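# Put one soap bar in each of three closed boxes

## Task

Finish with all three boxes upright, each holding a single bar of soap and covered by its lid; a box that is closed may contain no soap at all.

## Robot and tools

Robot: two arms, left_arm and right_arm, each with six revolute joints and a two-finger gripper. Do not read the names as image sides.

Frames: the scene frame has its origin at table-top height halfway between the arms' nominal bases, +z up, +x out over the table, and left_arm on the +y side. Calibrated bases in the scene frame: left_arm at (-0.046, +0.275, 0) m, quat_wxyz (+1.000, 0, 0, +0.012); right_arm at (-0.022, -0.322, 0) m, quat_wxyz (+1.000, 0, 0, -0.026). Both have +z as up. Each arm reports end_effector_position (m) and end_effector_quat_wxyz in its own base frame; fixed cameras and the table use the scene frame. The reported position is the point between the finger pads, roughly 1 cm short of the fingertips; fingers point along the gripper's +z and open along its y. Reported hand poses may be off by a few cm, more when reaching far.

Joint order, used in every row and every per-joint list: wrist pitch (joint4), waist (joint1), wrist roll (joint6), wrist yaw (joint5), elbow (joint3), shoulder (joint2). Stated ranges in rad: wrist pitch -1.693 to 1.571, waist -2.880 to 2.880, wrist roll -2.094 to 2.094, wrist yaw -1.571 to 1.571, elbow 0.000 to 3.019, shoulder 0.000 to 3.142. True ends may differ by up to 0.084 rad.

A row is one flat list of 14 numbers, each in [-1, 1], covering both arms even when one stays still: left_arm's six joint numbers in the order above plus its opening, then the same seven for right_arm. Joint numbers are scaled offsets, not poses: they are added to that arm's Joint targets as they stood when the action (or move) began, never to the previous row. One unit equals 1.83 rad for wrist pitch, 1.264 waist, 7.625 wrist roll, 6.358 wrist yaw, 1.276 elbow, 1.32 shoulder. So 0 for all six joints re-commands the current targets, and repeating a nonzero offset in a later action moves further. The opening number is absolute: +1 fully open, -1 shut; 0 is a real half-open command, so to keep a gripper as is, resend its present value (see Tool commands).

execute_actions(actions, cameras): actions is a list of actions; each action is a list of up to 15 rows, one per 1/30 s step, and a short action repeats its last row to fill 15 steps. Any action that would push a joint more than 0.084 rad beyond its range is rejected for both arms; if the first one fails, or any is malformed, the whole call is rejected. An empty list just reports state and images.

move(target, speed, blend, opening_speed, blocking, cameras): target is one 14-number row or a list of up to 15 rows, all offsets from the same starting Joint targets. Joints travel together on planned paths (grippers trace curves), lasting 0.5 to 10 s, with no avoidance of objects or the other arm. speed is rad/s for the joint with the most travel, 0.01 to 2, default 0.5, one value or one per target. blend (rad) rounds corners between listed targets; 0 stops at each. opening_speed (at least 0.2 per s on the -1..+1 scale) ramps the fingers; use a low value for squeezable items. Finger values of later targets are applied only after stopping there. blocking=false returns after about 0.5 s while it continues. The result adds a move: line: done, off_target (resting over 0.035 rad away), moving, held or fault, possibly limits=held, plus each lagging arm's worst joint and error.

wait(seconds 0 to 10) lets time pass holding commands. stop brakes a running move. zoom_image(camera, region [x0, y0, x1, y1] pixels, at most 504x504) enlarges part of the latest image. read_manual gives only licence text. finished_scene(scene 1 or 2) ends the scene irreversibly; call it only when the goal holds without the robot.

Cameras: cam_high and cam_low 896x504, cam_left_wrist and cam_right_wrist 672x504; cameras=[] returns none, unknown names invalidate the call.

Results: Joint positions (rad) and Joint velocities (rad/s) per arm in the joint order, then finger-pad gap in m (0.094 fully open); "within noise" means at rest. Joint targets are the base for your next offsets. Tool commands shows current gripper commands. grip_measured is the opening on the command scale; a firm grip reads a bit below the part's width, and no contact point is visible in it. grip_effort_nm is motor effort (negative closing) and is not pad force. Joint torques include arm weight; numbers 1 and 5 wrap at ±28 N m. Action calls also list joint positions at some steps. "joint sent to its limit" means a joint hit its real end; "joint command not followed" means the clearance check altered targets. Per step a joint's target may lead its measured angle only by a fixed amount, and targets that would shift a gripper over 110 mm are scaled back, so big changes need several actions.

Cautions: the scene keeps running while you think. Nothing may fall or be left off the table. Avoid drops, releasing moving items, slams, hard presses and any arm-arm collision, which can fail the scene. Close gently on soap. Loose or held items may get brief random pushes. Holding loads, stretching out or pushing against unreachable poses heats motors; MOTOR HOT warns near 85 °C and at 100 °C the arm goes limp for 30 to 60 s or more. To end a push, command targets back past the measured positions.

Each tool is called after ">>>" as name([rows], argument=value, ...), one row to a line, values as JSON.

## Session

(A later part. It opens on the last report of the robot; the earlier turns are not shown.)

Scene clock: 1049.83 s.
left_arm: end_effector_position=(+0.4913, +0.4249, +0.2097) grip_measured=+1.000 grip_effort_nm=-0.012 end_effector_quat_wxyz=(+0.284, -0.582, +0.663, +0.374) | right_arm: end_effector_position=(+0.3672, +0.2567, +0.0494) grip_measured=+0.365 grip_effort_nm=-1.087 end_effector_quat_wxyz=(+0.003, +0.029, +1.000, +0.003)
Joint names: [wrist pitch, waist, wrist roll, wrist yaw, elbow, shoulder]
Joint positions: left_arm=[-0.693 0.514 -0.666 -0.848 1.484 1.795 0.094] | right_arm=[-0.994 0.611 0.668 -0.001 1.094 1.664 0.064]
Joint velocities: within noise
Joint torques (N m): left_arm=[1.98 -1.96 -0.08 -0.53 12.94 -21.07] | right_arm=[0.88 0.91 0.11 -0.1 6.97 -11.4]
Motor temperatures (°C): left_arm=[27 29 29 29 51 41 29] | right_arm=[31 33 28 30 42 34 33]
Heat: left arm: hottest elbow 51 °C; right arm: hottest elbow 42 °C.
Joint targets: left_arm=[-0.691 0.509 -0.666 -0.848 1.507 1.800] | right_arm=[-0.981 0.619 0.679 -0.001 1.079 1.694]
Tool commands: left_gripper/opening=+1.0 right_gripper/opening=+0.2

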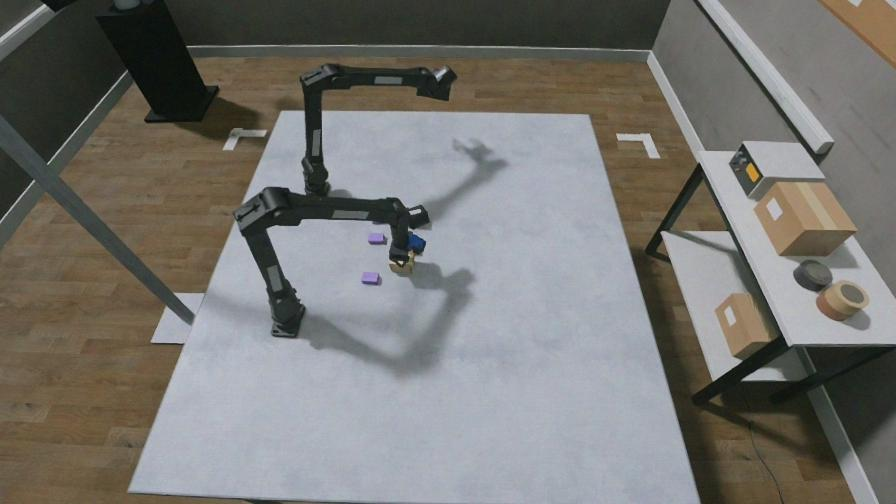

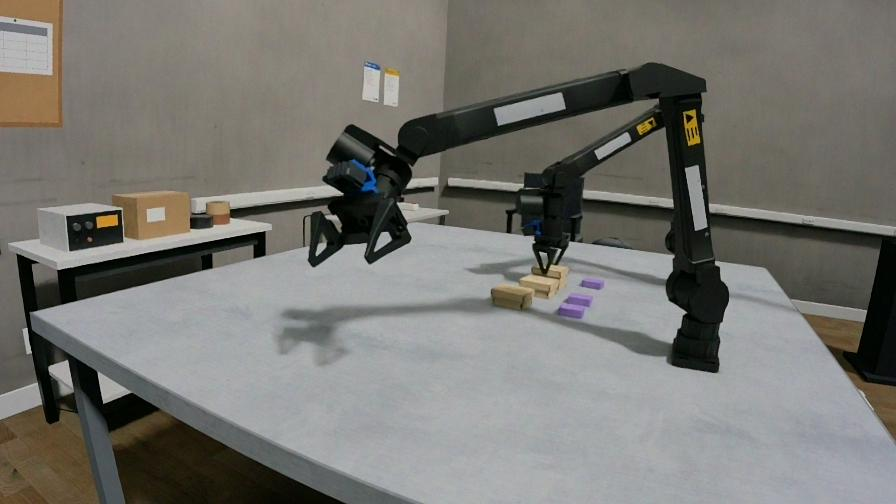

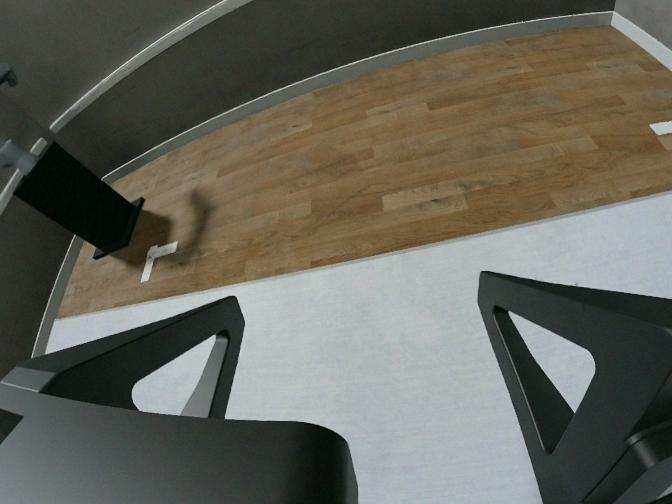

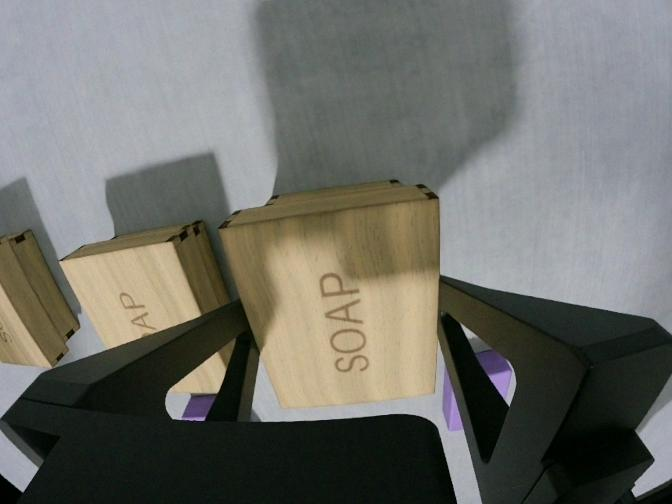

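>>> move([
  [0,0,0,0,0,0,1,0,0,0,0,0.051,0,0.2],
  [0,0,0,0,0,0,1,-0.02,0,0,0,0.0572,-0.0386,0.2],
  [0,0,0,0,0,0,1,-0.018,0,0.0009,0,0.0094,-0.0386,0.2],
  [0,0,0,0,0,0,1,0,0,0.0009,0,0.0025,0.0015,0.2],
], speed=0.06, cameras=["cam_right_wrist"])

>>> zoom_image(camera="cam_right_wrist", region=[200, 120, 460, 300])

Scene clock: 1135.70 s.
left_arm: end_effector_position=(+0.4913, +0.4249, +0.2097) grip_measured=+1.000 grip_effort_nm=-0.012 end_effector_quat_wxyz=(+0.284, -0.582, +0.663, +0.374) | right_arm: end_effector_position=(+0.3682, +0.2577, +0.0496) grip_measured=+0.365 grip_effort_nm=-1.072 end_effector_quat_wxyz=(+0.004, +0.032, +0.999, +0.003)
Joint names: [wrist pitch, waist, wrist roll, wrist yaw, elbow, shoulder]
Joint positions: left_arm=[-0.693 0.514 -0.666 -0.848 1.484 1.795 0.094] | right_arm=[-0.993 0.611 0.675 -0.001 1.097 1.665 0.064]
Joint velocities: within noise
Joint torques (N m): left_arm=[1.96 -2.02 -0.09 -0.53 12.93 -21.01] | right_arm=[0.84 0.79 0.11 -0.11 7.01 -11.4]
Motor temperatures (°C): left_arm=[27 29 29 29 52 41 29] | right_arm=[30 33 28 30 42 34 33]
Heat: left arm: hottest elbow 52 °C; right arm: hottest elbow 42 °C.
Joint targets: left_arm=[-0.691 0.509 -0.666 -0.848 1.507 1.800] | right_arm=[-0.981 0.619 0.686 0.000 1.082 1.696]
move: done
Images, in order (width x height): cam_right_wrist 672x504.

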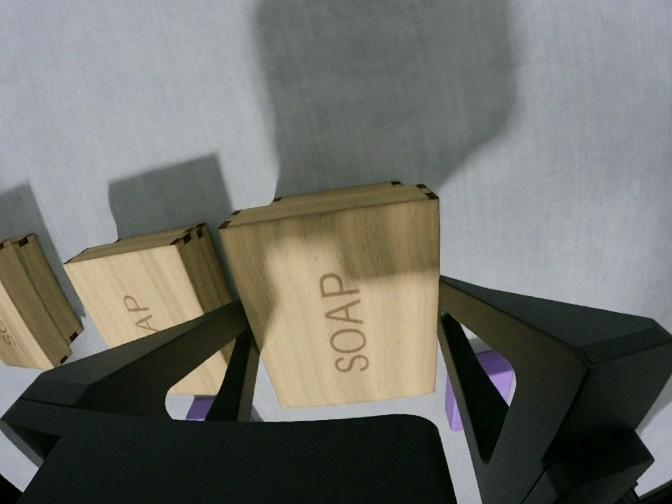

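Scaled by 1.938 from the camera's 672x504 image, which has a finer 960x720 frame.

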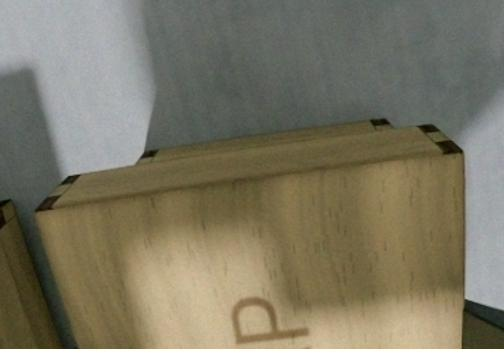

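>>> move(target=[0,0,0,0,0,0,1,0,-0.017,0,0,0,0,0.2], speed=0.03, cameras=["cam_right_wrist"])

>>> zoom_image(camera="cam_right_wrist", region=[200, 120, 460, 300])

Scene clock: 1153.53 s.
left_arm: end_effector_position=(+0.4913, +0.4249, +0.2097) grip_measured=+1.000 grip_effort_nm=-0.012 end_effector_quat_wxyz=(+0.284, -0.582, +0.663, +0.374) | right_arm: end_effector_position=(+0.3691, +0.2563, +0.0496) grip_measured=+0.365 grip_effort_nm=-1.082 end_effector_quat_wxyz=(+0.004, +0.034, +0.999, +0.003)
Joint names: [wrist pitch, waist, wrist roll, wrist yaw, elbow, shoulder]
Joint positions: left_arm=[-0.693 0.514 -0.666 -0.848 1.484 1.795 0.094] | right_arm=[-0.993 0.608 0.675 -0.001 1.097 1.665 0.064]
Joint velocities: within noise
Joint torques (N m): left_arm=[1.96 -1.96 -0.08 -0.53 12.94 -21.01] | right_arm=[0.87 -0.79 0.11 -0.11 7.01 -11.46]
Motor temperatures (°C): left_arm=[27 29 29 29 52 41 29] | right_arm=[30 33 28 30 42 33 33]
Heat: left arm: hottest elbow 52 °C; right arm: hottest elbow 42 °C.
Joint targets: left_arm=[-0.691 0.509 -0.666 -0.848 1.507 1.800] | right_arm=[-0.981 0.598 0.686 0.000 1.082 1.696]
move: done
Images, in order (width x height): cam_right_wrist 672x504.

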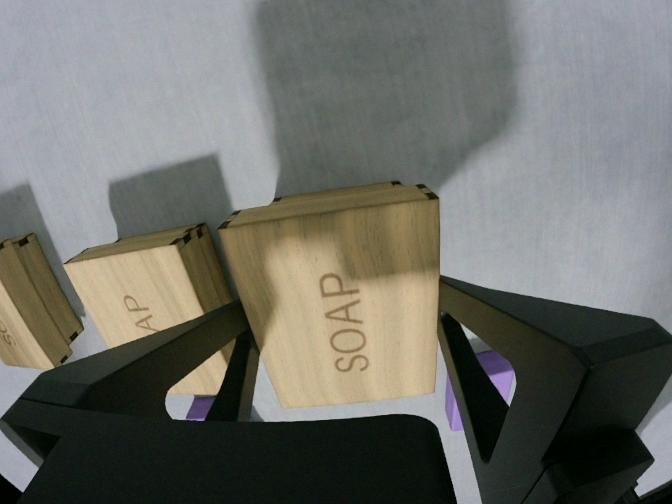

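Scaled by 1.938 from the camera's 672x504 image, which has a finer 960x720 frame.

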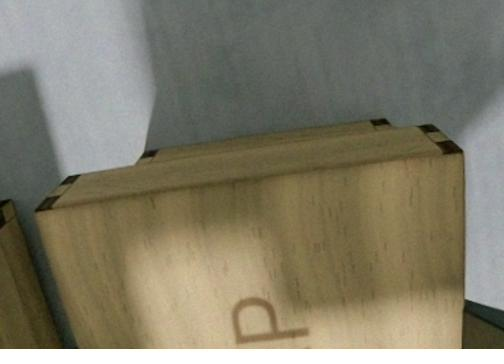

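>>> move([
  [0,0,0,0,0,0,1,0,0,0,0,0.051,0,0.2],
  [0,0,0,0,0,0,1,-0.02,-0.001,0,0,0.0533,-0.042,0.2],
  [0,0,0,0,0,0,1,-0.018,-0.001,0,0,0.0047,-0.042,0.2],
  [0,0,0,0,0,0,1,0,-0.001,0,0,-0.0023,-0.0015,0.2],
], speed=0.06, cameras=["cam_right_wrist"])

>>> zoom_image(camera="cam_right_wrist", region=[200, 120, 460, 300])

Scene clock: 1185.73 s.
left_arm: end_effector_position=(+0.4913, +0.4249, +0.2097) grip_measured=+1.000 grip_effort_nm=-0.017 end_effector_quat_wxyz=(+0.284, -0.582, +0.663, +0.374) | right_arm: end_effector_position=(+0.3695, +0.2546, +0.0490) grip_measured=+0.365 grip_effort_nm=-1.077 end_effector_quat_wxyz=(+0.003, +0.036, +0.999, +0.003)
Joint names: [wrist pitch, waist, wrist roll, wrist yaw, elbow, shoulder]
Joint positions: left_arm=[-0.693 0.514 -0.666 -0.848 1.484 1.795 0.094] | right_arm=[-0.992 0.604 0.676 -0.001 1.095 1.665 0.064]
Joint velocities: within noise
Joint torques (N m): left_arm=[1.98 -1.96 -0.08 -0.53 12.93 -21.01] | right_arm=[0.8 -0.56 0.11 -0.11 6.94 -11.63]
Motor temperatures (°C): left_arm=[27 29 29 29 52 41 29] | right_arm=[30 33 28 30 42 33 33]
Heat: left arm: hottest elbow 52 °C; right arm: hottest elbow 42 °C.
Joint targets: left_arm=[-0.691 0.509 -0.666 -0.848 1.507 1.800] | right_arm=[-0.981 0.596 0.686 0.000 1.079 1.694]
move: done
Images, in order (width x height): cam_right_wrist 672x504.

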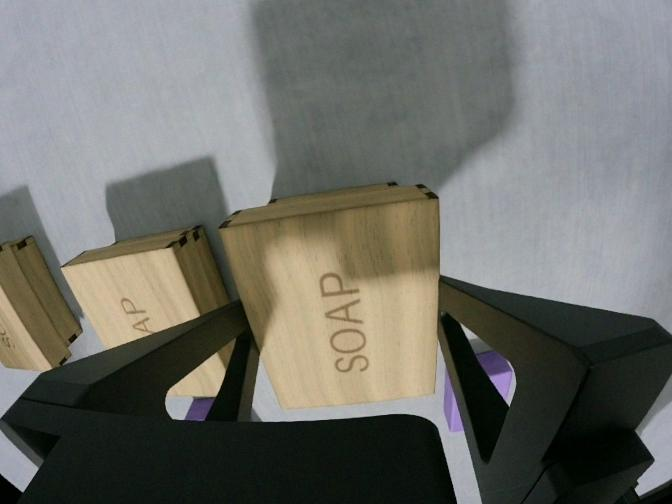

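Scaled by 1.938 from the camera's 672x504 image, which has a finer 960x720 frame.

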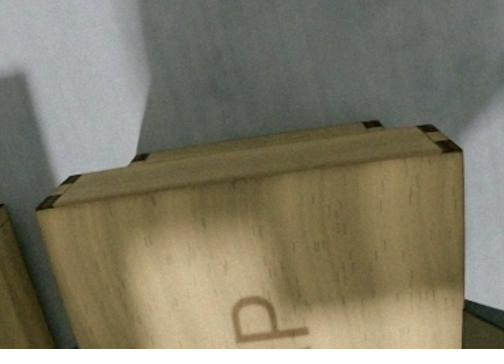

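>>> move([
  [0,0,0,0,0,0,1,0,0,0,0,0.051,0,0.2],
  [0,0,0,0,0,0,1,-0.02,0,0,0,0.052,-0.042,0.2],
  [0,0,0,0,0,0,1,-0.018,0,0,0,0.0047,-0.042,0.2],
  [0,0,0,0,0,0,1,0,0,0,0,-0.0023,-0.0015,0.2],
], speed=0.06, cameras=["cam_right_wrist"])

>>> zoom_image(camera="cam_right_wrist", region=[200, 120, 460, 300])

Scene clock: 1205.47 s.
left_arm: end_effector_position=(+0.4913, +0.4249, +0.2097) grip_measured=+1.000 grip_effort_nm=-0.007 end_effector_quat_wxyz=(+0.284, -0.582, +0.663, +0.374) | right_arm: end_effector_position=(+0.3685, +0.2542, +0.0463) grip_measured=+0.365 grip_effort_nm=-1.077 end_effector_quat_wxyz=(+0.001, +0.036, +0.999, +0.002)
Joint names: [wrist pitch, waist, wrist roll, wrist yaw, elbow, shoulder]
Joint positions: left_arm=[-0.693 0.514 -0.666 -0.848 1.484 1.795 0.094] | right_arm=[-0.989 0.604 0.677 -0.002 1.092 1.669 0.064]
Joint velocities: within noise
Joint torques (N m): left_arm=[1.98 -1.96 -0.08 -0.53 12.93 -21.07] | right_arm=[0.68 -0.62 0.1 -0.07 6.91 -11.99]
Motor temperatures (°C): left_arm=[27 29 29 29 52 41 29] | right_arm=[30 33 28 30 43 33 33]
Heat: left arm: hottest elbow 52 °C; right arm: hottest elbow 43 °C.
Joint targets: left_arm=[-0.691 0.509 -0.666 -0.848 1.507 1.800] | right_arm=[-0.981 0.596 0.686 -0.001 1.076 1.692]
move: done
Images, in order (width x height): cam_right_wrist 672x504.

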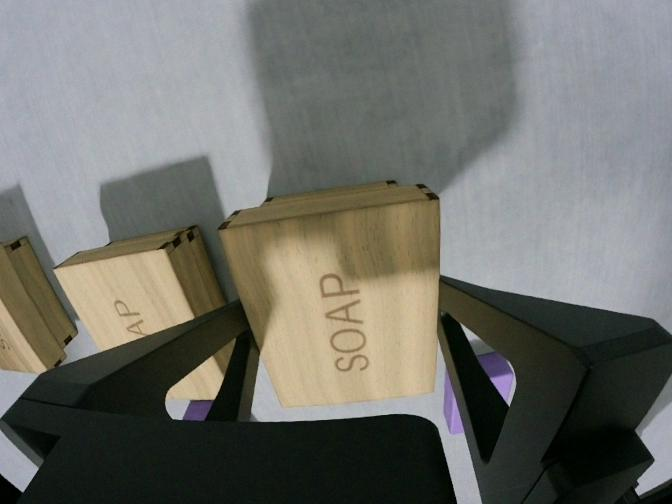

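Scaled by 1.938 from the camera's 672x504 image, which has a finer 960x720 frame.

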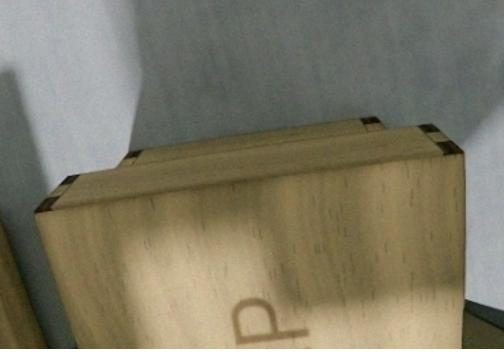

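>>> move(target=[0,0,0,0,0,0,1,0.007,0,0,0,-0.005,0.0052,0.2], speed=0.05, cameras=["cam_right_wrist"])

>>> zoom_image(camera="cam_right_wrist", region=[200, 120, 460, 300])

Scene clock: 1215.47 s.
left_arm: end_effector_position=(+0.4913, +0.4249, +0.2097) grip_measured=+1.000 grip_effort_nm=-0.007 end_effector_quat_wxyz=(+0.284, -0.582, +0.663, +0.374) | right_arm: end_effector_position=(+0.3684, +0.2541, +0.0421) grip_measured=+0.365 grip_effort_nm=-1.072 end_effector_quat_wxyz=(+0.002, +0.036, +0.999, +0.003)
Joint names: [wrist pitch, waist, wrist roll, wrist yaw, elbow, shoulder]
Joint positions: left_arm=[-0.693 0.514 -0.666 -0.848 1.484 1.795 0.094] | right_arm=[-0.975 0.604 0.677 -0.002 1.085 1.674 0.064]
Joint velocities: within noise
Joint torques (N m): left_arm=[1.96 -1.96 -0.09 -0.53 12.94 -21.07] | right_arm=[0.62 -0.67 0.1 -0.07 6.8 -11.87]
Motor temperatures (°C): left_arm=[27 29 29 29 52 41 29] | right_arm=[30 33 28 30 42 33 33]
Heat: left arm: hottest elbow 52 °C; right arm: hottest elbow 42 °C.
Joint targets: left_arm=[-0.691 0.509 -0.666 -0.848 1.507 1.800] | right_arm=[-0.968 0.596 0.686 -0.001 1.070 1.699]
move: done
Images, in order (width x height): cam_right_wrist 672x504.

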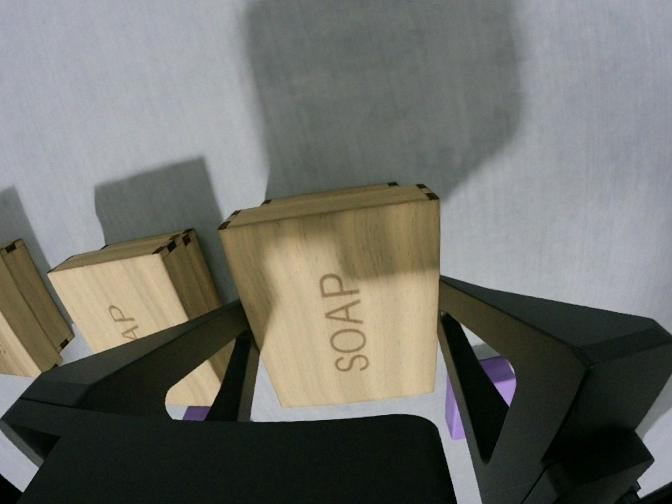

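Scaled by 1.938 from the camera's 672x504 image, which has a finer 960x720 frame.

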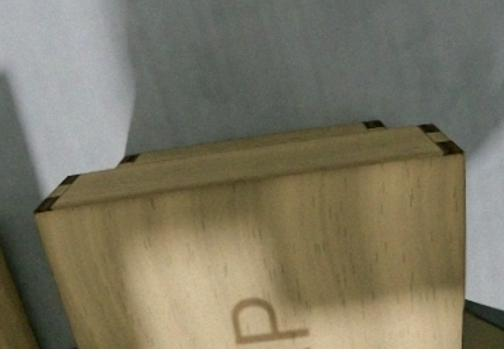

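>>> move(target=[0,0,0,0,0,0,1,0.0085,0,0,0,-0.0078,0.0085,0.2], speed=0.05, cameras=["cam_right_wrist"])

>>> zoom_image(camera="cam_right_wrist", region=[200, 120, 460, 300])

Scene clock: 1223.00 s.
left_arm: end_effector_position=(+0.4913, +0.4249, +0.2097) grip_measured=+1.000 grip_effort_nm=-0.002 end_effector_quat_wxyz=(+0.284, -0.582, +0.663, +0.374) | right_arm: end_effector_position=(+0.3669, +0.2531, +0.0346) grip_measured=+0.365 grip_effort_nm=-1.082 end_effector_quat_wxyz=(+0.000, +0.036, +0.999, +0.001)
Joint names: [wrist pitch, waist, wrist roll, wrist yaw, elbow, shoulder]
Joint positions: left_arm=[-0.693 0.514 -0.666 -0.848 1.484 1.795 0.094] | right_arm=[-0.961 0.604 0.677 -0.002 1.076 1.685 0.064]
Joint velocities: within noise
Joint torques (N m): left_arm=[1.98 -1.96 -0.08 -0.53 12.93 -21.01] | right_arm=[0.69 -0.62 0.11 -0.06 6.71 -11.81]
Motor temperatures (°C): left_arm=[27 29 29 29 52 41 29] | right_arm=[30 33 28 30 42 33 33]
Heat: left arm: hottest elbow 52 °C; right arm: hottest elbow 42 °C.
Joint targets: left_arm=[-0.691 0.509 -0.666 -0.848 1.507 1.800] | right_arm=[-0.952 0.596 0.686 -0.001 1.060 1.710]
move: done
Images, in order (width x height): cam_right_wrist 672x504.

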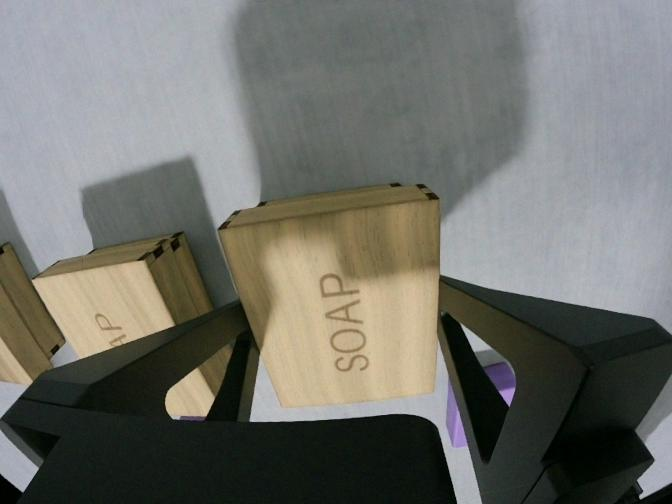

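Scaled by 1.938 from the camera's 672x504 image, which has a finer 960x720 frame.

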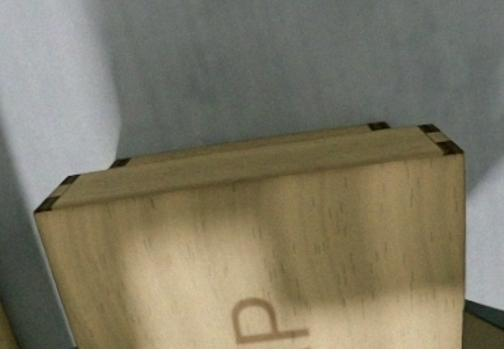

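>>> move(target=[0,0,0,0,0,0,1,0,0,0,0,0,0,0.72], opening_speed=0.5, cameras=[])

>>> move([
  [0,0,0,0,0,0,1,-0.13,0,0,0,0.1356,-0.1129,0.72],
  [0,0,0,0,0,0,1,-0.2038,0.2389,0.0359,0,0.5956,0.2394,1],
], speed=[0.15,0.5])

>>> zoom_image(camera="cam_low", region=[480, 240, 600, 324])

>>> zoom_image(camera="cam_high", region=[355, 225, 435, 295])

Scene clock: 1250.20 s.
left_arm: end_effector_position=(+0.4913, +0.4249, +0.2097) grip_measured=+1.000 grip_effort_nm=-0.012 end_effector_quat_wxyz=(+0.284, -0.582, +0.663, +0.374) | right_arm: end_effector_position=(+0.3669, +0.2531, +0.0344) grip_measured=+0.718 grip_effort_nm=0.042 end_effector_quat_wxyz=(+0.000, +0.036, +0.999, +0.001)
Joint names: [wrist pitch, waist, wrist roll, wrist yaw, elbow, shoulder]
Joint positions: left_arm=[-0.693 0.514 -0.666 -0.848 1.484 1.795 0.094] | right_arm=[-0.961 0.604 0.677 -0.002 1.076 1.685 0.081]
Joint velocities: within noise
Joint torques (N m): left_arm=[1.98 -1.96 -0.09 -0.53 12.94 -21.07] | right_arm=[0.69 -0.62 0.1 -0.07 6.71 -11.87]
Motor temperatures (°C): left_arm=[27 29 29 29 52 41 29] | right_arm=[30 33 28 30 41 33 33]
Heat: left arm: hottest elbow 52 °C; right arm: hottest elbow 41 °C.
Joint targets: left_arm=[-0.691 0.509 -0.666 -0.848 1.507 1.800] | right_arm=[-0.952 0.596 0.686 -0.001 1.060 1.710]
move: done
No camera images: "cameras" was empty.

Scene clock: 1254.33 s.
left_arm: end_effector_position=(+0.4913, +0.4249, +0.2097) grip_measured=+1.000 grip_effort_nm=-0.017 end_effector_quat_wxyz=(+0.284, -0.582, +0.663, +0.374) | right_arm: end_effector_position=(+0.3822, +0.4828, +0.1097) grip_measured=+0.998 grip_effort_nm=0.037 end_effector_quat_wxyz=(+0.004, +0.023, +1.000, +0.005)
Joint names: [wrist pitch, waist, wrist roll, wrist yaw, elbow, shoulder]
Joint positions: left_arm=[-0.693 0.514 -0.666 -0.848 1.484 1.795 0.094] | right_arm=[-1.318 0.902 0.948 -0.001 1.761 2.001 0.094]
Joint velocities: within noise
Joint torques (N m): left_arm=[1.98 -1.9 -0.08 -0.52 12.93 -21.01] | right_arm=[0.1 -0.21 0.12 -0.1 14.46 -18.14]
Motor temperatures (°C): left_arm=[27 29 29 29 52 41 29] | right_arm=[30 33 28 30 42 33 33]
Heat: left arm: hottest elbow 52 °C; right arm: hottest elbow 42 °C.
Joint targets: left_arm=[-0.691 0.509 -0.666 -0.848 1.507 1.800] | right_arm=[-1.325 0.898 0.960 0.000 1.820 2.026]
move: off_target (right_arm); target 2's new numbers were sent with right_arm's elbow 0.059 rad from that target; right_arm: the elbow is farthest, 0.059 rad from its target

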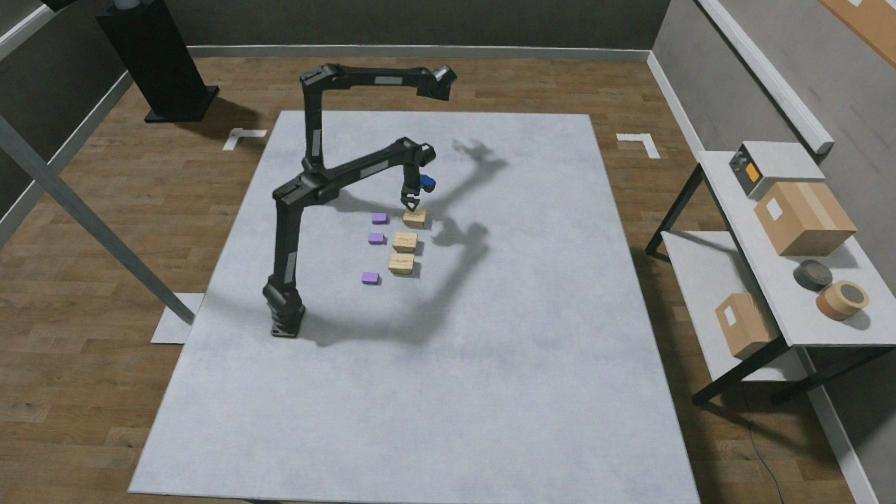

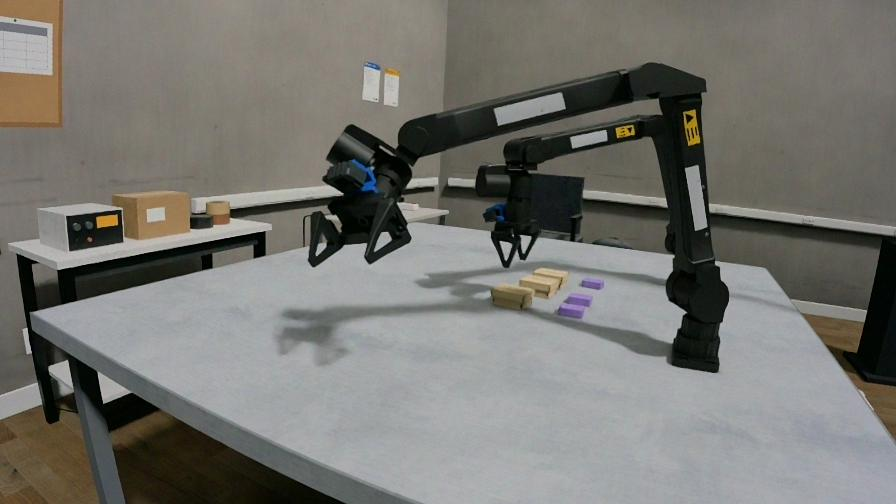

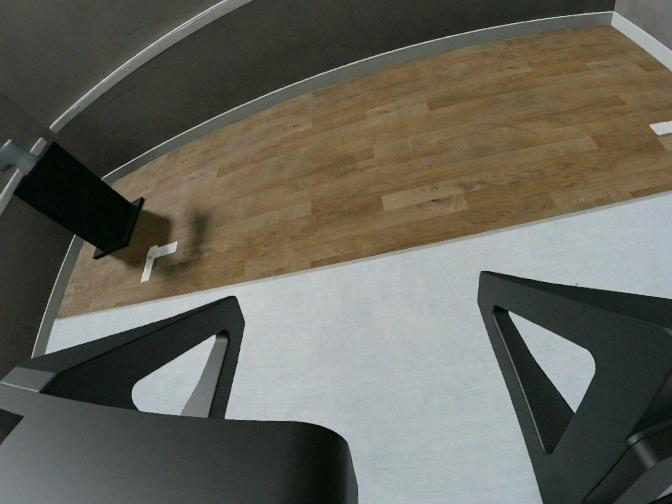

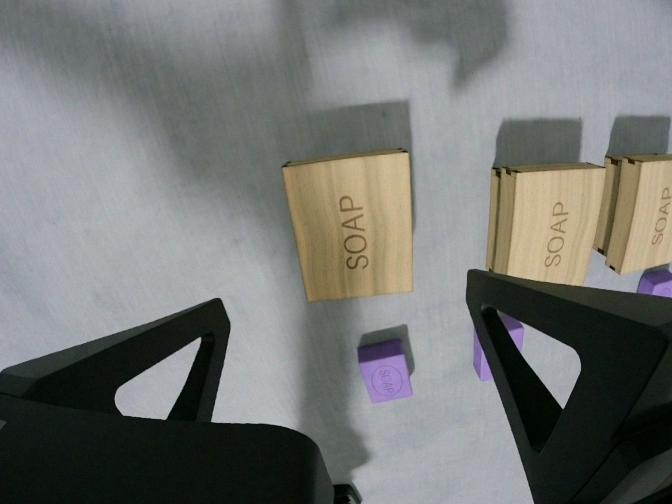

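Scaled by 4.200 from the camera's 896x504 image, which has a finer 1280x720 frame.

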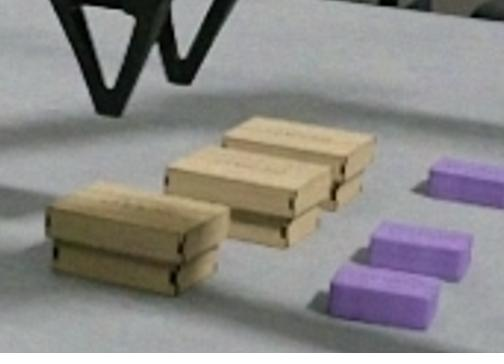

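Scaled by 6.300 from the camera's 896x504 image, which has a finer 1280x720 frame.

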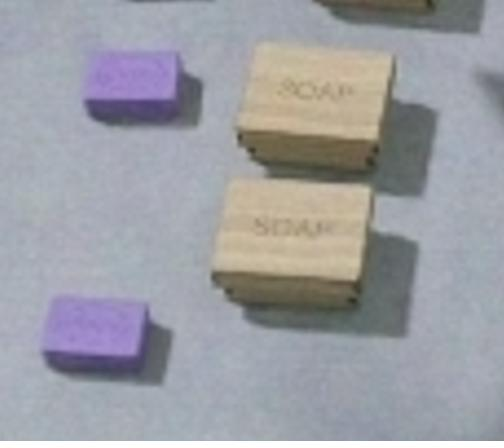

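>>> move([
  [0,0,0,0,0,0,1,0.0481,0,0.0017,0,-0.0948,0.0247,1],
  [0,0,0,0,0,0,1,0.0885,0,0.0017,0,-0.127,0.0492,1],
], speed=0.2, blend=0.01, cameras=["cam_right_wrist"])

Scene clock: 1277.73 s.
left_arm: end_effector_position=(+0.4913, +0.4249, +0.2097) grip_measured=+1.000 grip_effort_nm=-0.007 end_effector_quat_wxyz=(+0.284, -0.582, +0.663, +0.374) | right_arm: end_effector_position=(+0.3817, +0.4821, +0.0389) grip_measured=+0.998 grip_effort_nm=0.046 end_effector_quat_wxyz=(+0.001, +0.030, +1.000, +0.002)
Joint names: [wrist pitch, waist, wrist roll, wrist yaw, elbow, shoulder]
Joint positions: left_arm=[-0.693 0.514 -0.666 -0.848 1.484 1.795 0.094] | right_arm=[-1.172 0.902 0.961 -0.001 1.671 2.065 0.094]
Joint velocities: within noise
Joint torques (N m): left_arm=[1.98 -1.96 -0.08 -0.53 12.94 -21.01] | right_arm=[0.61 -0.21 0.12 -0.1 7.95 -17.9]
Motor temperatures (°C): left_arm=[27 29 29 29 52 41 29] | right_arm=[30 33 28 30 46 34 32]
Heat: left arm: hottest elbow 52 °C; right arm: hottest elbow 46 °C.
Joint targets: left_arm=[-0.691 0.509 -0.666 -0.848 1.507 1.800] | right_arm=[-1.164 0.898 0.973 0.000 1.658 2.091]
move: done
Images, in order (width x height): cam_right_wrist 672x504.

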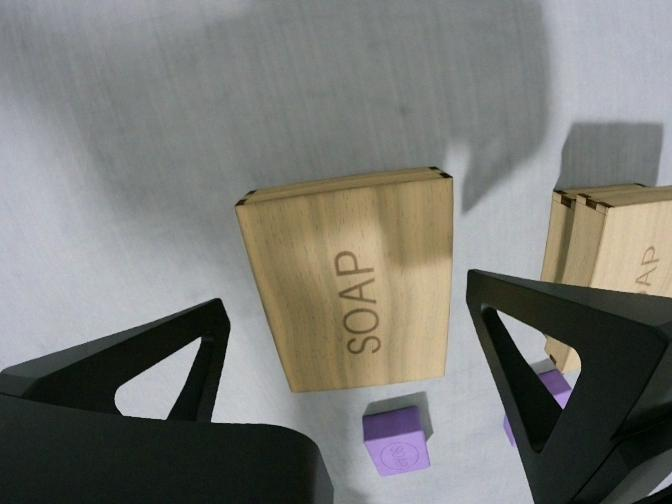

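>>> move(target=[0,0,0,0,0,0,1,0.0005,-0.0111,-0.0043,0,-0.0024,0.003,1], speed=0.1, cameras=["cam_right_wrist"])

Scene clock: 1298.13 s.
left_arm: end_effector_position=(+0.4913, +0.4249, +0.2097) grip_measured=+1.000 grip_effort_nm=-0.012 end_effector_quat_wxyz=(+0.284, -0.582, +0.663, +0.374) | right_arm: end_effector_position=(+0.3868, +0.4781, +0.0389) grip_measured=+0.998 grip_effort_nm=0.046 end_effector_quat_wxyz=(+0.001, +0.030, +1.000, +0.002)
Joint names: [wrist pitch, waist, wrist roll, wrist yaw, elbow, shoulder]
Joint positions: left_arm=[-0.693 0.514 -0.666 -0.848 1.484 1.795 0.094] | right_arm=[-1.172 0.891 0.952 -0.001 1.671 2.065 0.094]
Joint velocities: within noise
Joint torques (N m): left_arm=[1.98 -1.96 -0.08 -0.53 12.94 -21.01] | right_arm=[0.72 -0.5 -0.08 -0.1 7.68 -18.02]
Motor temperatures (°C): left_arm=[27 29 29 29 53 41 29] | right_arm=[30 33 28 30 45 37 31]
Heat: left arm: hottest elbow 53 °C; right arm: hottest elbow 45 °C.
Joint targets: left_arm=[-0.691 0.509 -0.666 -0.848 1.507 1.800] | right_arm=[-1.162 0.884 0.940 0.000 1.655 2.095]
move: done
Images, in order (width x height): cam_right_wrist 672x504.

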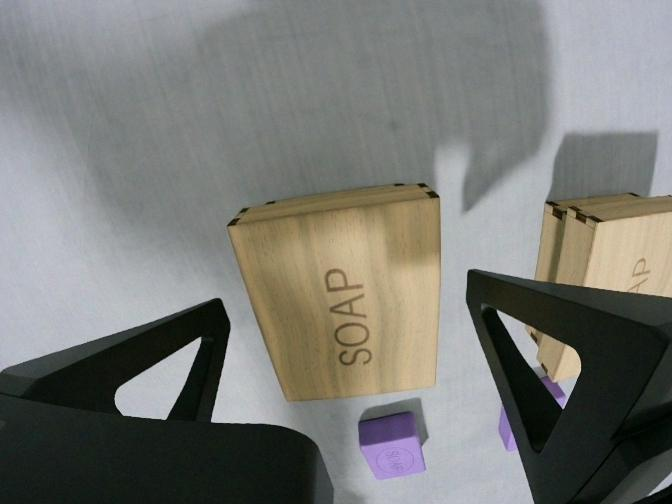

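>>> move([
  [0,0,0,0,0,0,1,0.004,0,0,0,-0.002,0.008,1],
  [0,0,0,0,0,0,1,0.004,-0.0005,-0.0007,0,-0.002,0.008,0.2],
], speed=0.1, opening_speed=0.5, cameras=["cam_right_wrist"])

Scene clock: 1309.67 s.
left_arm: end_effector_position=(+0.4913, +0.4249, +0.2097) grip_measured=+1.000 grip_effort_nm=-0.017 end_effector_quat_wxyz=(+0.284, -0.582, +0.663, +0.374) | right_arm: end_effector_position=(+0.3877, +0.4788, +0.0330) grip_measured=+0.367 grip_effort_nm=-1.062 end_effector_quat_wxyz=(+0.001, +0.028, +1.000, +0.001)
Joint names: [wrist pitch, waist, wrist roll, wrist yaw, elbow, shoulder]
Joint positions: left_arm=[-0.693 0.514 -0.666 -0.848 1.484 1.795 0.094] | right_arm=[-1.164 0.891 0.946 -0.001 1.671 2.075 0.064]
Joint velocities: within noise
Joint torques (N m): left_arm=[1.99 -1.96 -0.08 -0.53 12.94 -21.01] | right_arm=[0.68 -0.5 -0.09 -0.1 7.43 -18.08]
Motor temperatures (°C): left_arm=[27 29 29 29 53 41 29] | right_arm=[30 33 28 30 44 37 31]
Heat: left arm: hottest elbow 53 °C; right arm: hottest elbow 44 °C.
Joint targets: left_arm=[-0.691 0.509 -0.666 -0.848 1.507 1.800] | right_arm=[-1.155 0.884 0.935 0.000 1.652 2.106]
move: done
Images, in order (width x height): cam_right_wrist 672x504.

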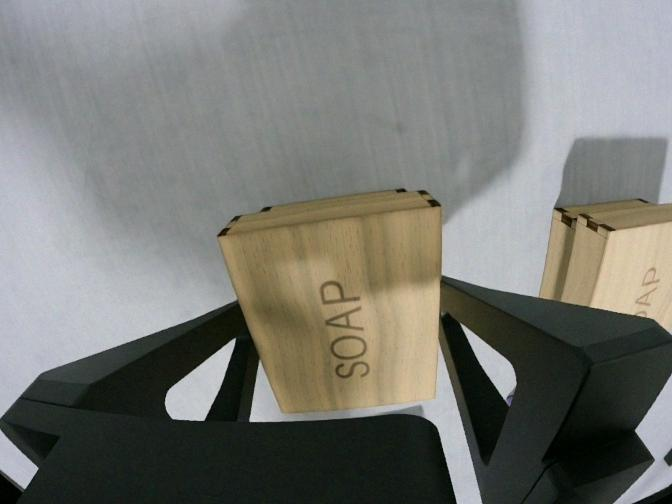

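>>> move([
  [0,0,0,0,0,0,1,-0.0082,0,0,0,0.054,-0.0295,0.2],
  [0,0,0,0,0,0,1,-0.0366,0,0,0,0.0776,-0.0473,0.2],
  [0,0,0,0,0,0,1,-0.0913,0,0,0,0.1262,-0.0758,0.2],
], speed=0.1)

>>> zoom_image(camera="cam_high", region=[385, 190, 445, 240])

>>> zoom_image(camera="cam_right_wrist", region=[200, 120, 460, 300])

Scene clock: 1337.57 s.
left_arm: end_effector_position=(+0.4913, +0.4249, +0.2097) grip_measured=+1.000 grip_effort_nm=-0.007 end_effector_quat_wxyz=(+0.284, -0.582, +0.663, +0.374) | right_arm: end_effector_position=(+0.3865, +0.4773, +0.0969) grip_measured=+0.366 grip_effort_nm=-1.077 end_effector_quat_wxyz=(-0.002, +0.028, +1.000, -0.003)
Joint names: [wrist pitch, waist, wrist roll, wrist yaw, elbow, shoulder]
Joint positions: left_arm=[-0.693 0.514 -0.666 -0.848 1.484 1.795 0.094] | right_arm=[-1.314 0.891 0.946 -0.001 1.755 2.019 0.064]
Joint velocities: within noise
Joint torques (N m): left_arm=[1.98 -2.02 -0.08 -0.52 12.94 -21.07] | right_arm=[0.08 -0.56 -0.09 -0.1 14.3 -21.54]
Motor temperatures (°C): left_arm=[27 29 29 29 53 42 29] | right_arm=[30 32 28 30 43 38 32]
Heat: left arm: hottest elbow 53 °C; right arm: hottest elbow 43 °C.
Joint targets: left_arm=[-0.691 0.509 -0.666 -0.848 1.507 1.800] | right_arm=[-1.322 0.884 0.935 0.000 1.813 2.005]
move: off_target (right_arm); right_arm: the elbow is farthest, 0.058 rad from its target

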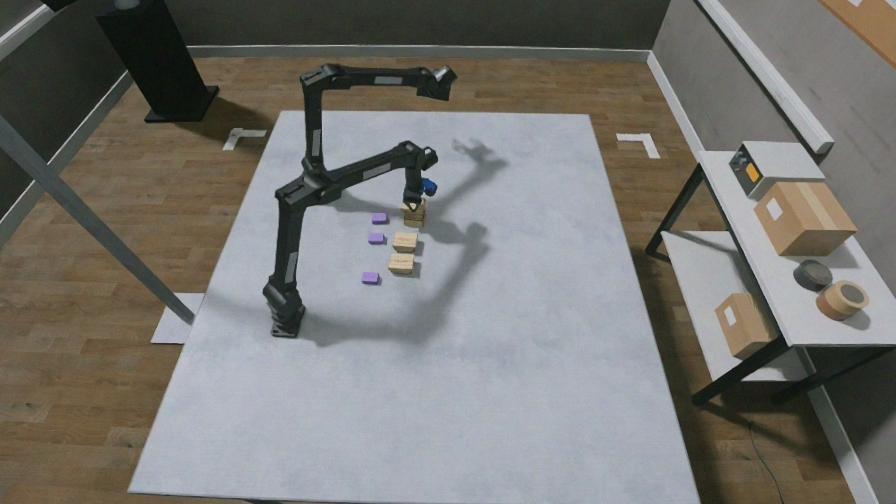

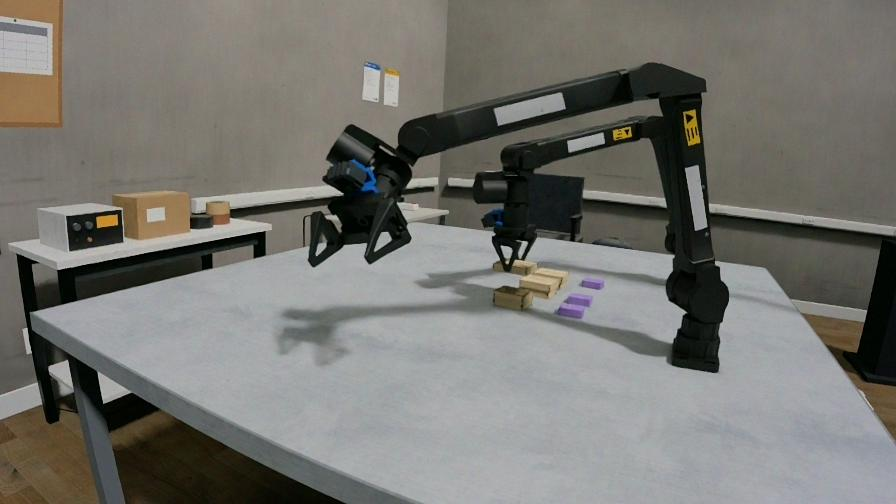

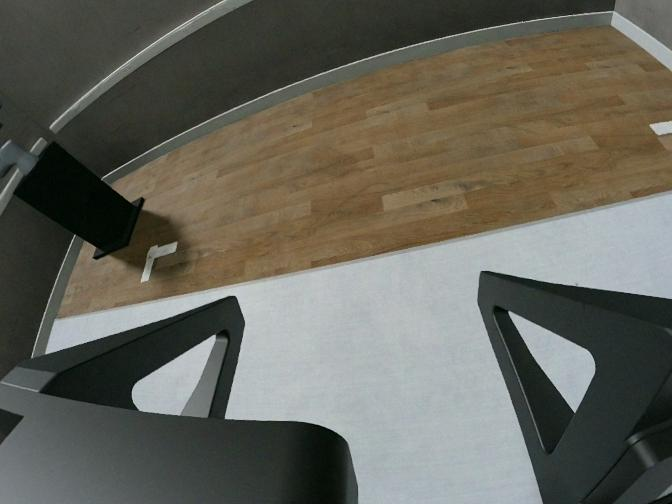

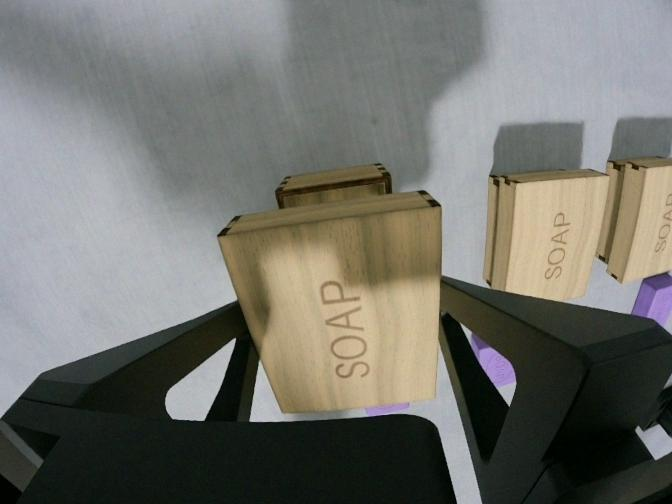

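Scaled by 8.400 from the camera's 896x504 image, which has a finer 1280x720 frame.

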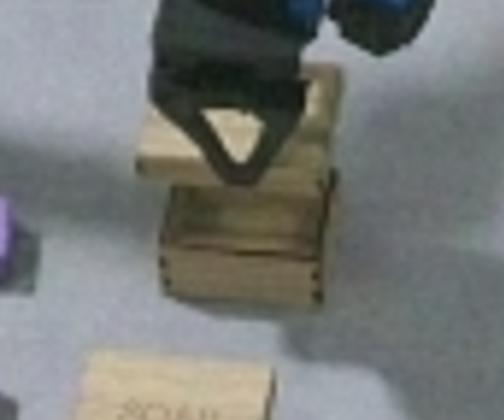

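Scaled by 1.938 from the camera's 672x504 image, which has a finer 960x720 frame.

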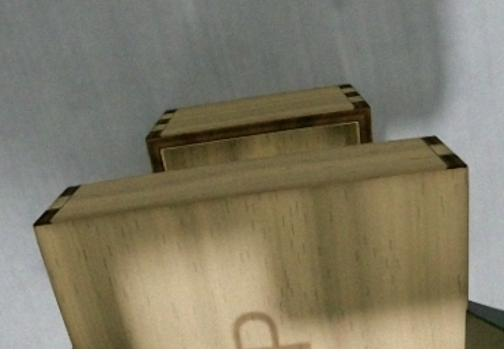

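>>> move([
  [0,0,0,0,0,0,1,0.036,-0.2785,-0.0462,0,-0.1591,-0.0636,0.2],
  [0,0,0,0,0,0,1,0.0863,-0.2785,-0.0462,0,-0.2014,-0.0136,0.2],
  [0,0,0,0,0,0,1,0.1426,-0.2785,-0.0462,0,-0.2406,0.0288,0.2],
], speed=[0.3,0.2,0.08], cameras=["cam_low"])

>>> zoom_image(camera="cam_low", region=[460, 220, 600, 320])

Scene clock: 1365.47 s.
left_arm: end_effector_position=(+0.4913, +0.4249, +0.2097) grip_measured=+1.000 grip_effort_nm=-0.007 end_effector_quat_wxyz=(+0.284, -0.582, +0.663, +0.374) | right_arm: end_effector_position=(+0.5045, +0.2922, +0.0153) grip_measured=+0.366 grip_effort_nm=-1.072 end_effector_quat_wxyz=(+0.002, +0.034, +0.999, +0.001)
Joint names: [wrist pitch, waist, wrist roll, wrist yaw, elbow, shoulder]
Joint positions: left_arm=[-0.693 0.514 -0.666 -0.848 1.484 1.795 0.094] | right_arm=[-1.07 0.526 0.594 -0.001 1.519 2.016 0.064]
Joint velocities: within noise
Joint torques (N m): left_arm=[1.98 -2.02 -0.08 -0.53 12.94 -21.01] | right_arm=[0.77 0.62 -0.09 -0.11 7.5 -17.32]
Motor temperatures (°C): left_arm=[27 29 29 29 53 42 29] | right_arm=[30 32 28 30 47 39 33]
Heat: left arm: hottest elbow 53 °C; right arm: hottest elbow 47 °C.
Joint targets: left_arm=[-0.691 0.509 -0.666 -0.848 1.507 1.800] | right_arm=[-1.061 0.531 0.582 0.000 1.506 2.043]
move: done
Images, in order (width x height): cam_low 896x504.

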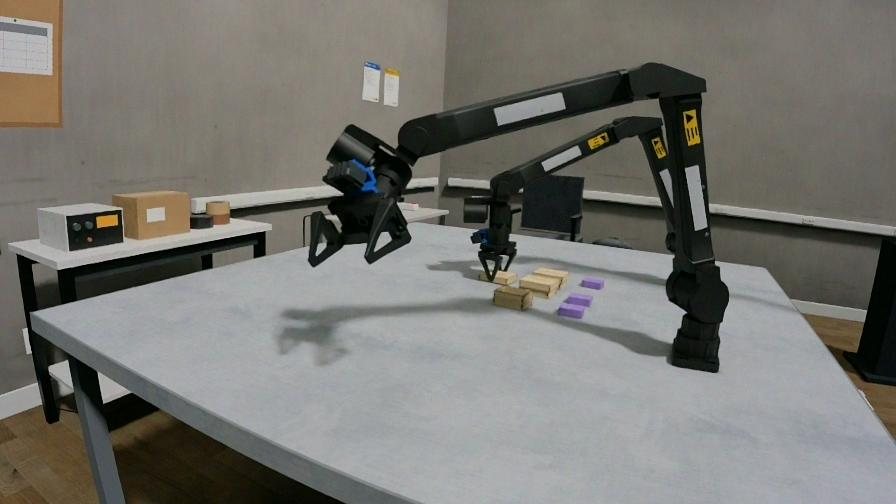

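Scaled by 3.600 from the camera's 896x504 image, which has a finer 1280x720 frame.

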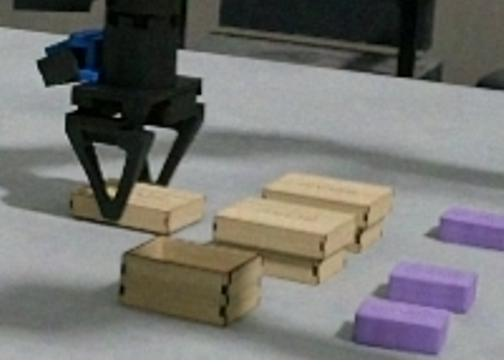

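>>> move([
  [0,0,0,0,0,0,1,0.002,0,0,0,-0.0025,0.004,0.2],
  [0,0,0,0,0,0,1,0.002,0,0,0,-0.0025,0.004,0.72],
], speed=0.05, opening_speed=0.5, cameras=["cam_right_wrist"])

Scene clock: 1375.23 s.
left_arm: end_effector_position=(+0.4913, +0.4249, +0.2097) grip_measured=+1.000 grip_effort_nm=-0.007 end_effector_quat_wxyz=(+0.284, -0.582, +0.663, +0.374) | right_arm: end_effector_position=(+0.5049, +0.2924, +0.0132) grip_measured=+0.718 grip_effort_nm=0.037 end_effector_quat_wxyz=(+0.002, +0.034, +0.999, +0.001)
Joint names: [wrist pitch, waist, wrist roll, wrist yaw, elbow, shoulder]
Joint positions: left_arm=[-0.693 0.514 -0.666 -0.848 1.484 1.795 0.094] | right_arm=[-1.066 0.526 0.594 -0.001 1.519 2.019 0.081]
Joint velocities: within noise
Joint torques (N m): left_arm=[2 -1.96 -0.08 -0.53 12.94 -21.07] | right_arm=[0.7 0.62 -0.09 -0.11 7.21 -17.03]
Motor temperatures (°C): left_arm=[27 29 29 29 53 42 29] | right_arm=[30 32 28 30 46 38 33]
Heat: left arm: hottest elbow 53 °C; right arm: hottest elbow 46 °C.
Joint targets: left_arm=[-0.691 0.509 -0.666 -0.848 1.507 1.800] | right_arm=[-1.058 0.531 0.583 0.000 1.503 2.049]
move: done
Images, in order (width x height): cam_right_wrist 672x504.

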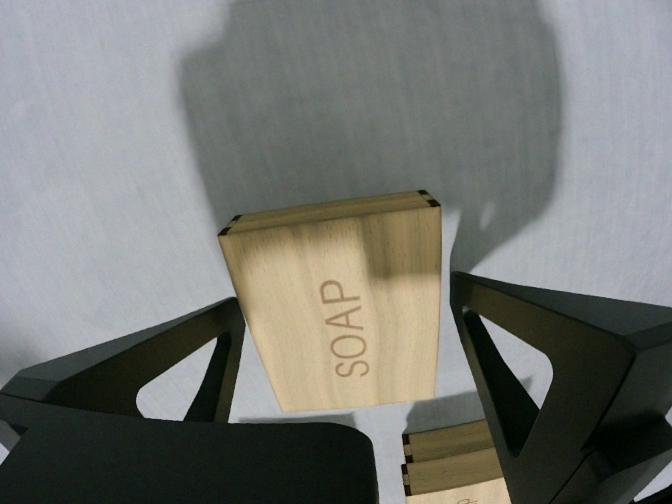

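>>> move([
  [0,0,0,0,0,0,1,-0.1169,0,0,0,0.134,-0.097,0.72],
  [0,0,0,0,0,0,1,-0.0792,0.4182,0.0721,0,-0.0388,-0.1765,0.72],
], speed=[0.2,0.5], cameras=["cam_right_wrist"])

>>> zoom_image(camera="cam_right_wrist", region=[200, 140, 500, 440])

Scene clock: 1393.90 s.
left_arm: end_effector_position=(+0.4913, +0.4249, +0.2097) grip_measured=+1.000 grip_effort_nm=-0.017 end_effector_quat_wxyz=(+0.284, -0.582, +0.663, +0.374) | right_arm: end_effector_position=(+0.2617, +0.4739, +0.0981) grip_measured=+0.718 grip_effort_nm=0.042 end_effector_quat_wxyz=(-0.001, +0.026, +1.000, -0.001)
Joint names: [wrist pitch, waist, wrist roll, wrist yaw, elbow, shoulder]
Joint positions: left_arm=[-0.693 0.514 -0.666 -0.848 1.484 1.795 0.094] | right_arm=[-1.211 1.067 1.12 -0.001 1.468 1.83 0.081]
Joint velocities: within noise
Joint torques (N m): left_arm=[1.98 -1.9 -0.08 -0.52 12.93 -21.01] | right_arm=[0.66 -0.5 0.12 -0.1 7.86 -18.37]
Motor temperatures (°C): left_arm=[27 29 29 29 53 42 29] | right_arm=[30 32 28 30 45 38 32]
Heat: left arm: hottest elbow 53 °C; right arm: hottest elbow 45 °C.
Joint targets: left_arm=[-0.691 0.509 -0.666 -0.848 1.507 1.800] | right_arm=[-1.203 1.060 1.132 0.000 1.453 1.816]
move: done
Images, in order (width x height): cam_right_wrist 672x504.

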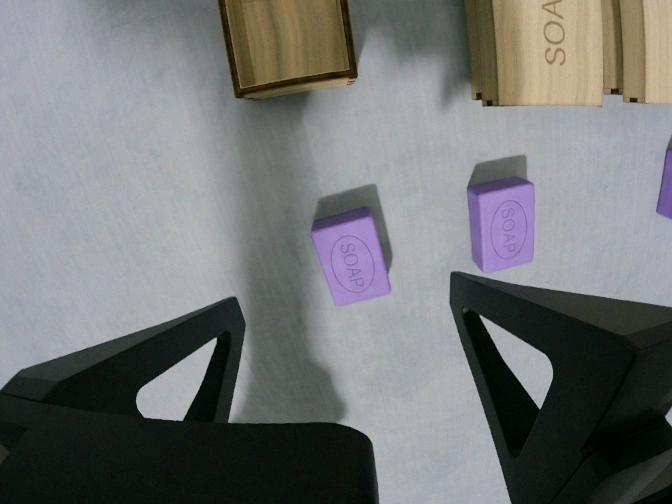

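Scaled by 1.680 from the camera's 672x504 image, which has a finer 960x720 frame.

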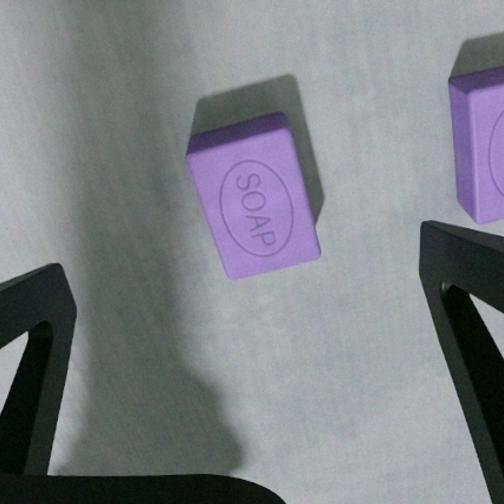

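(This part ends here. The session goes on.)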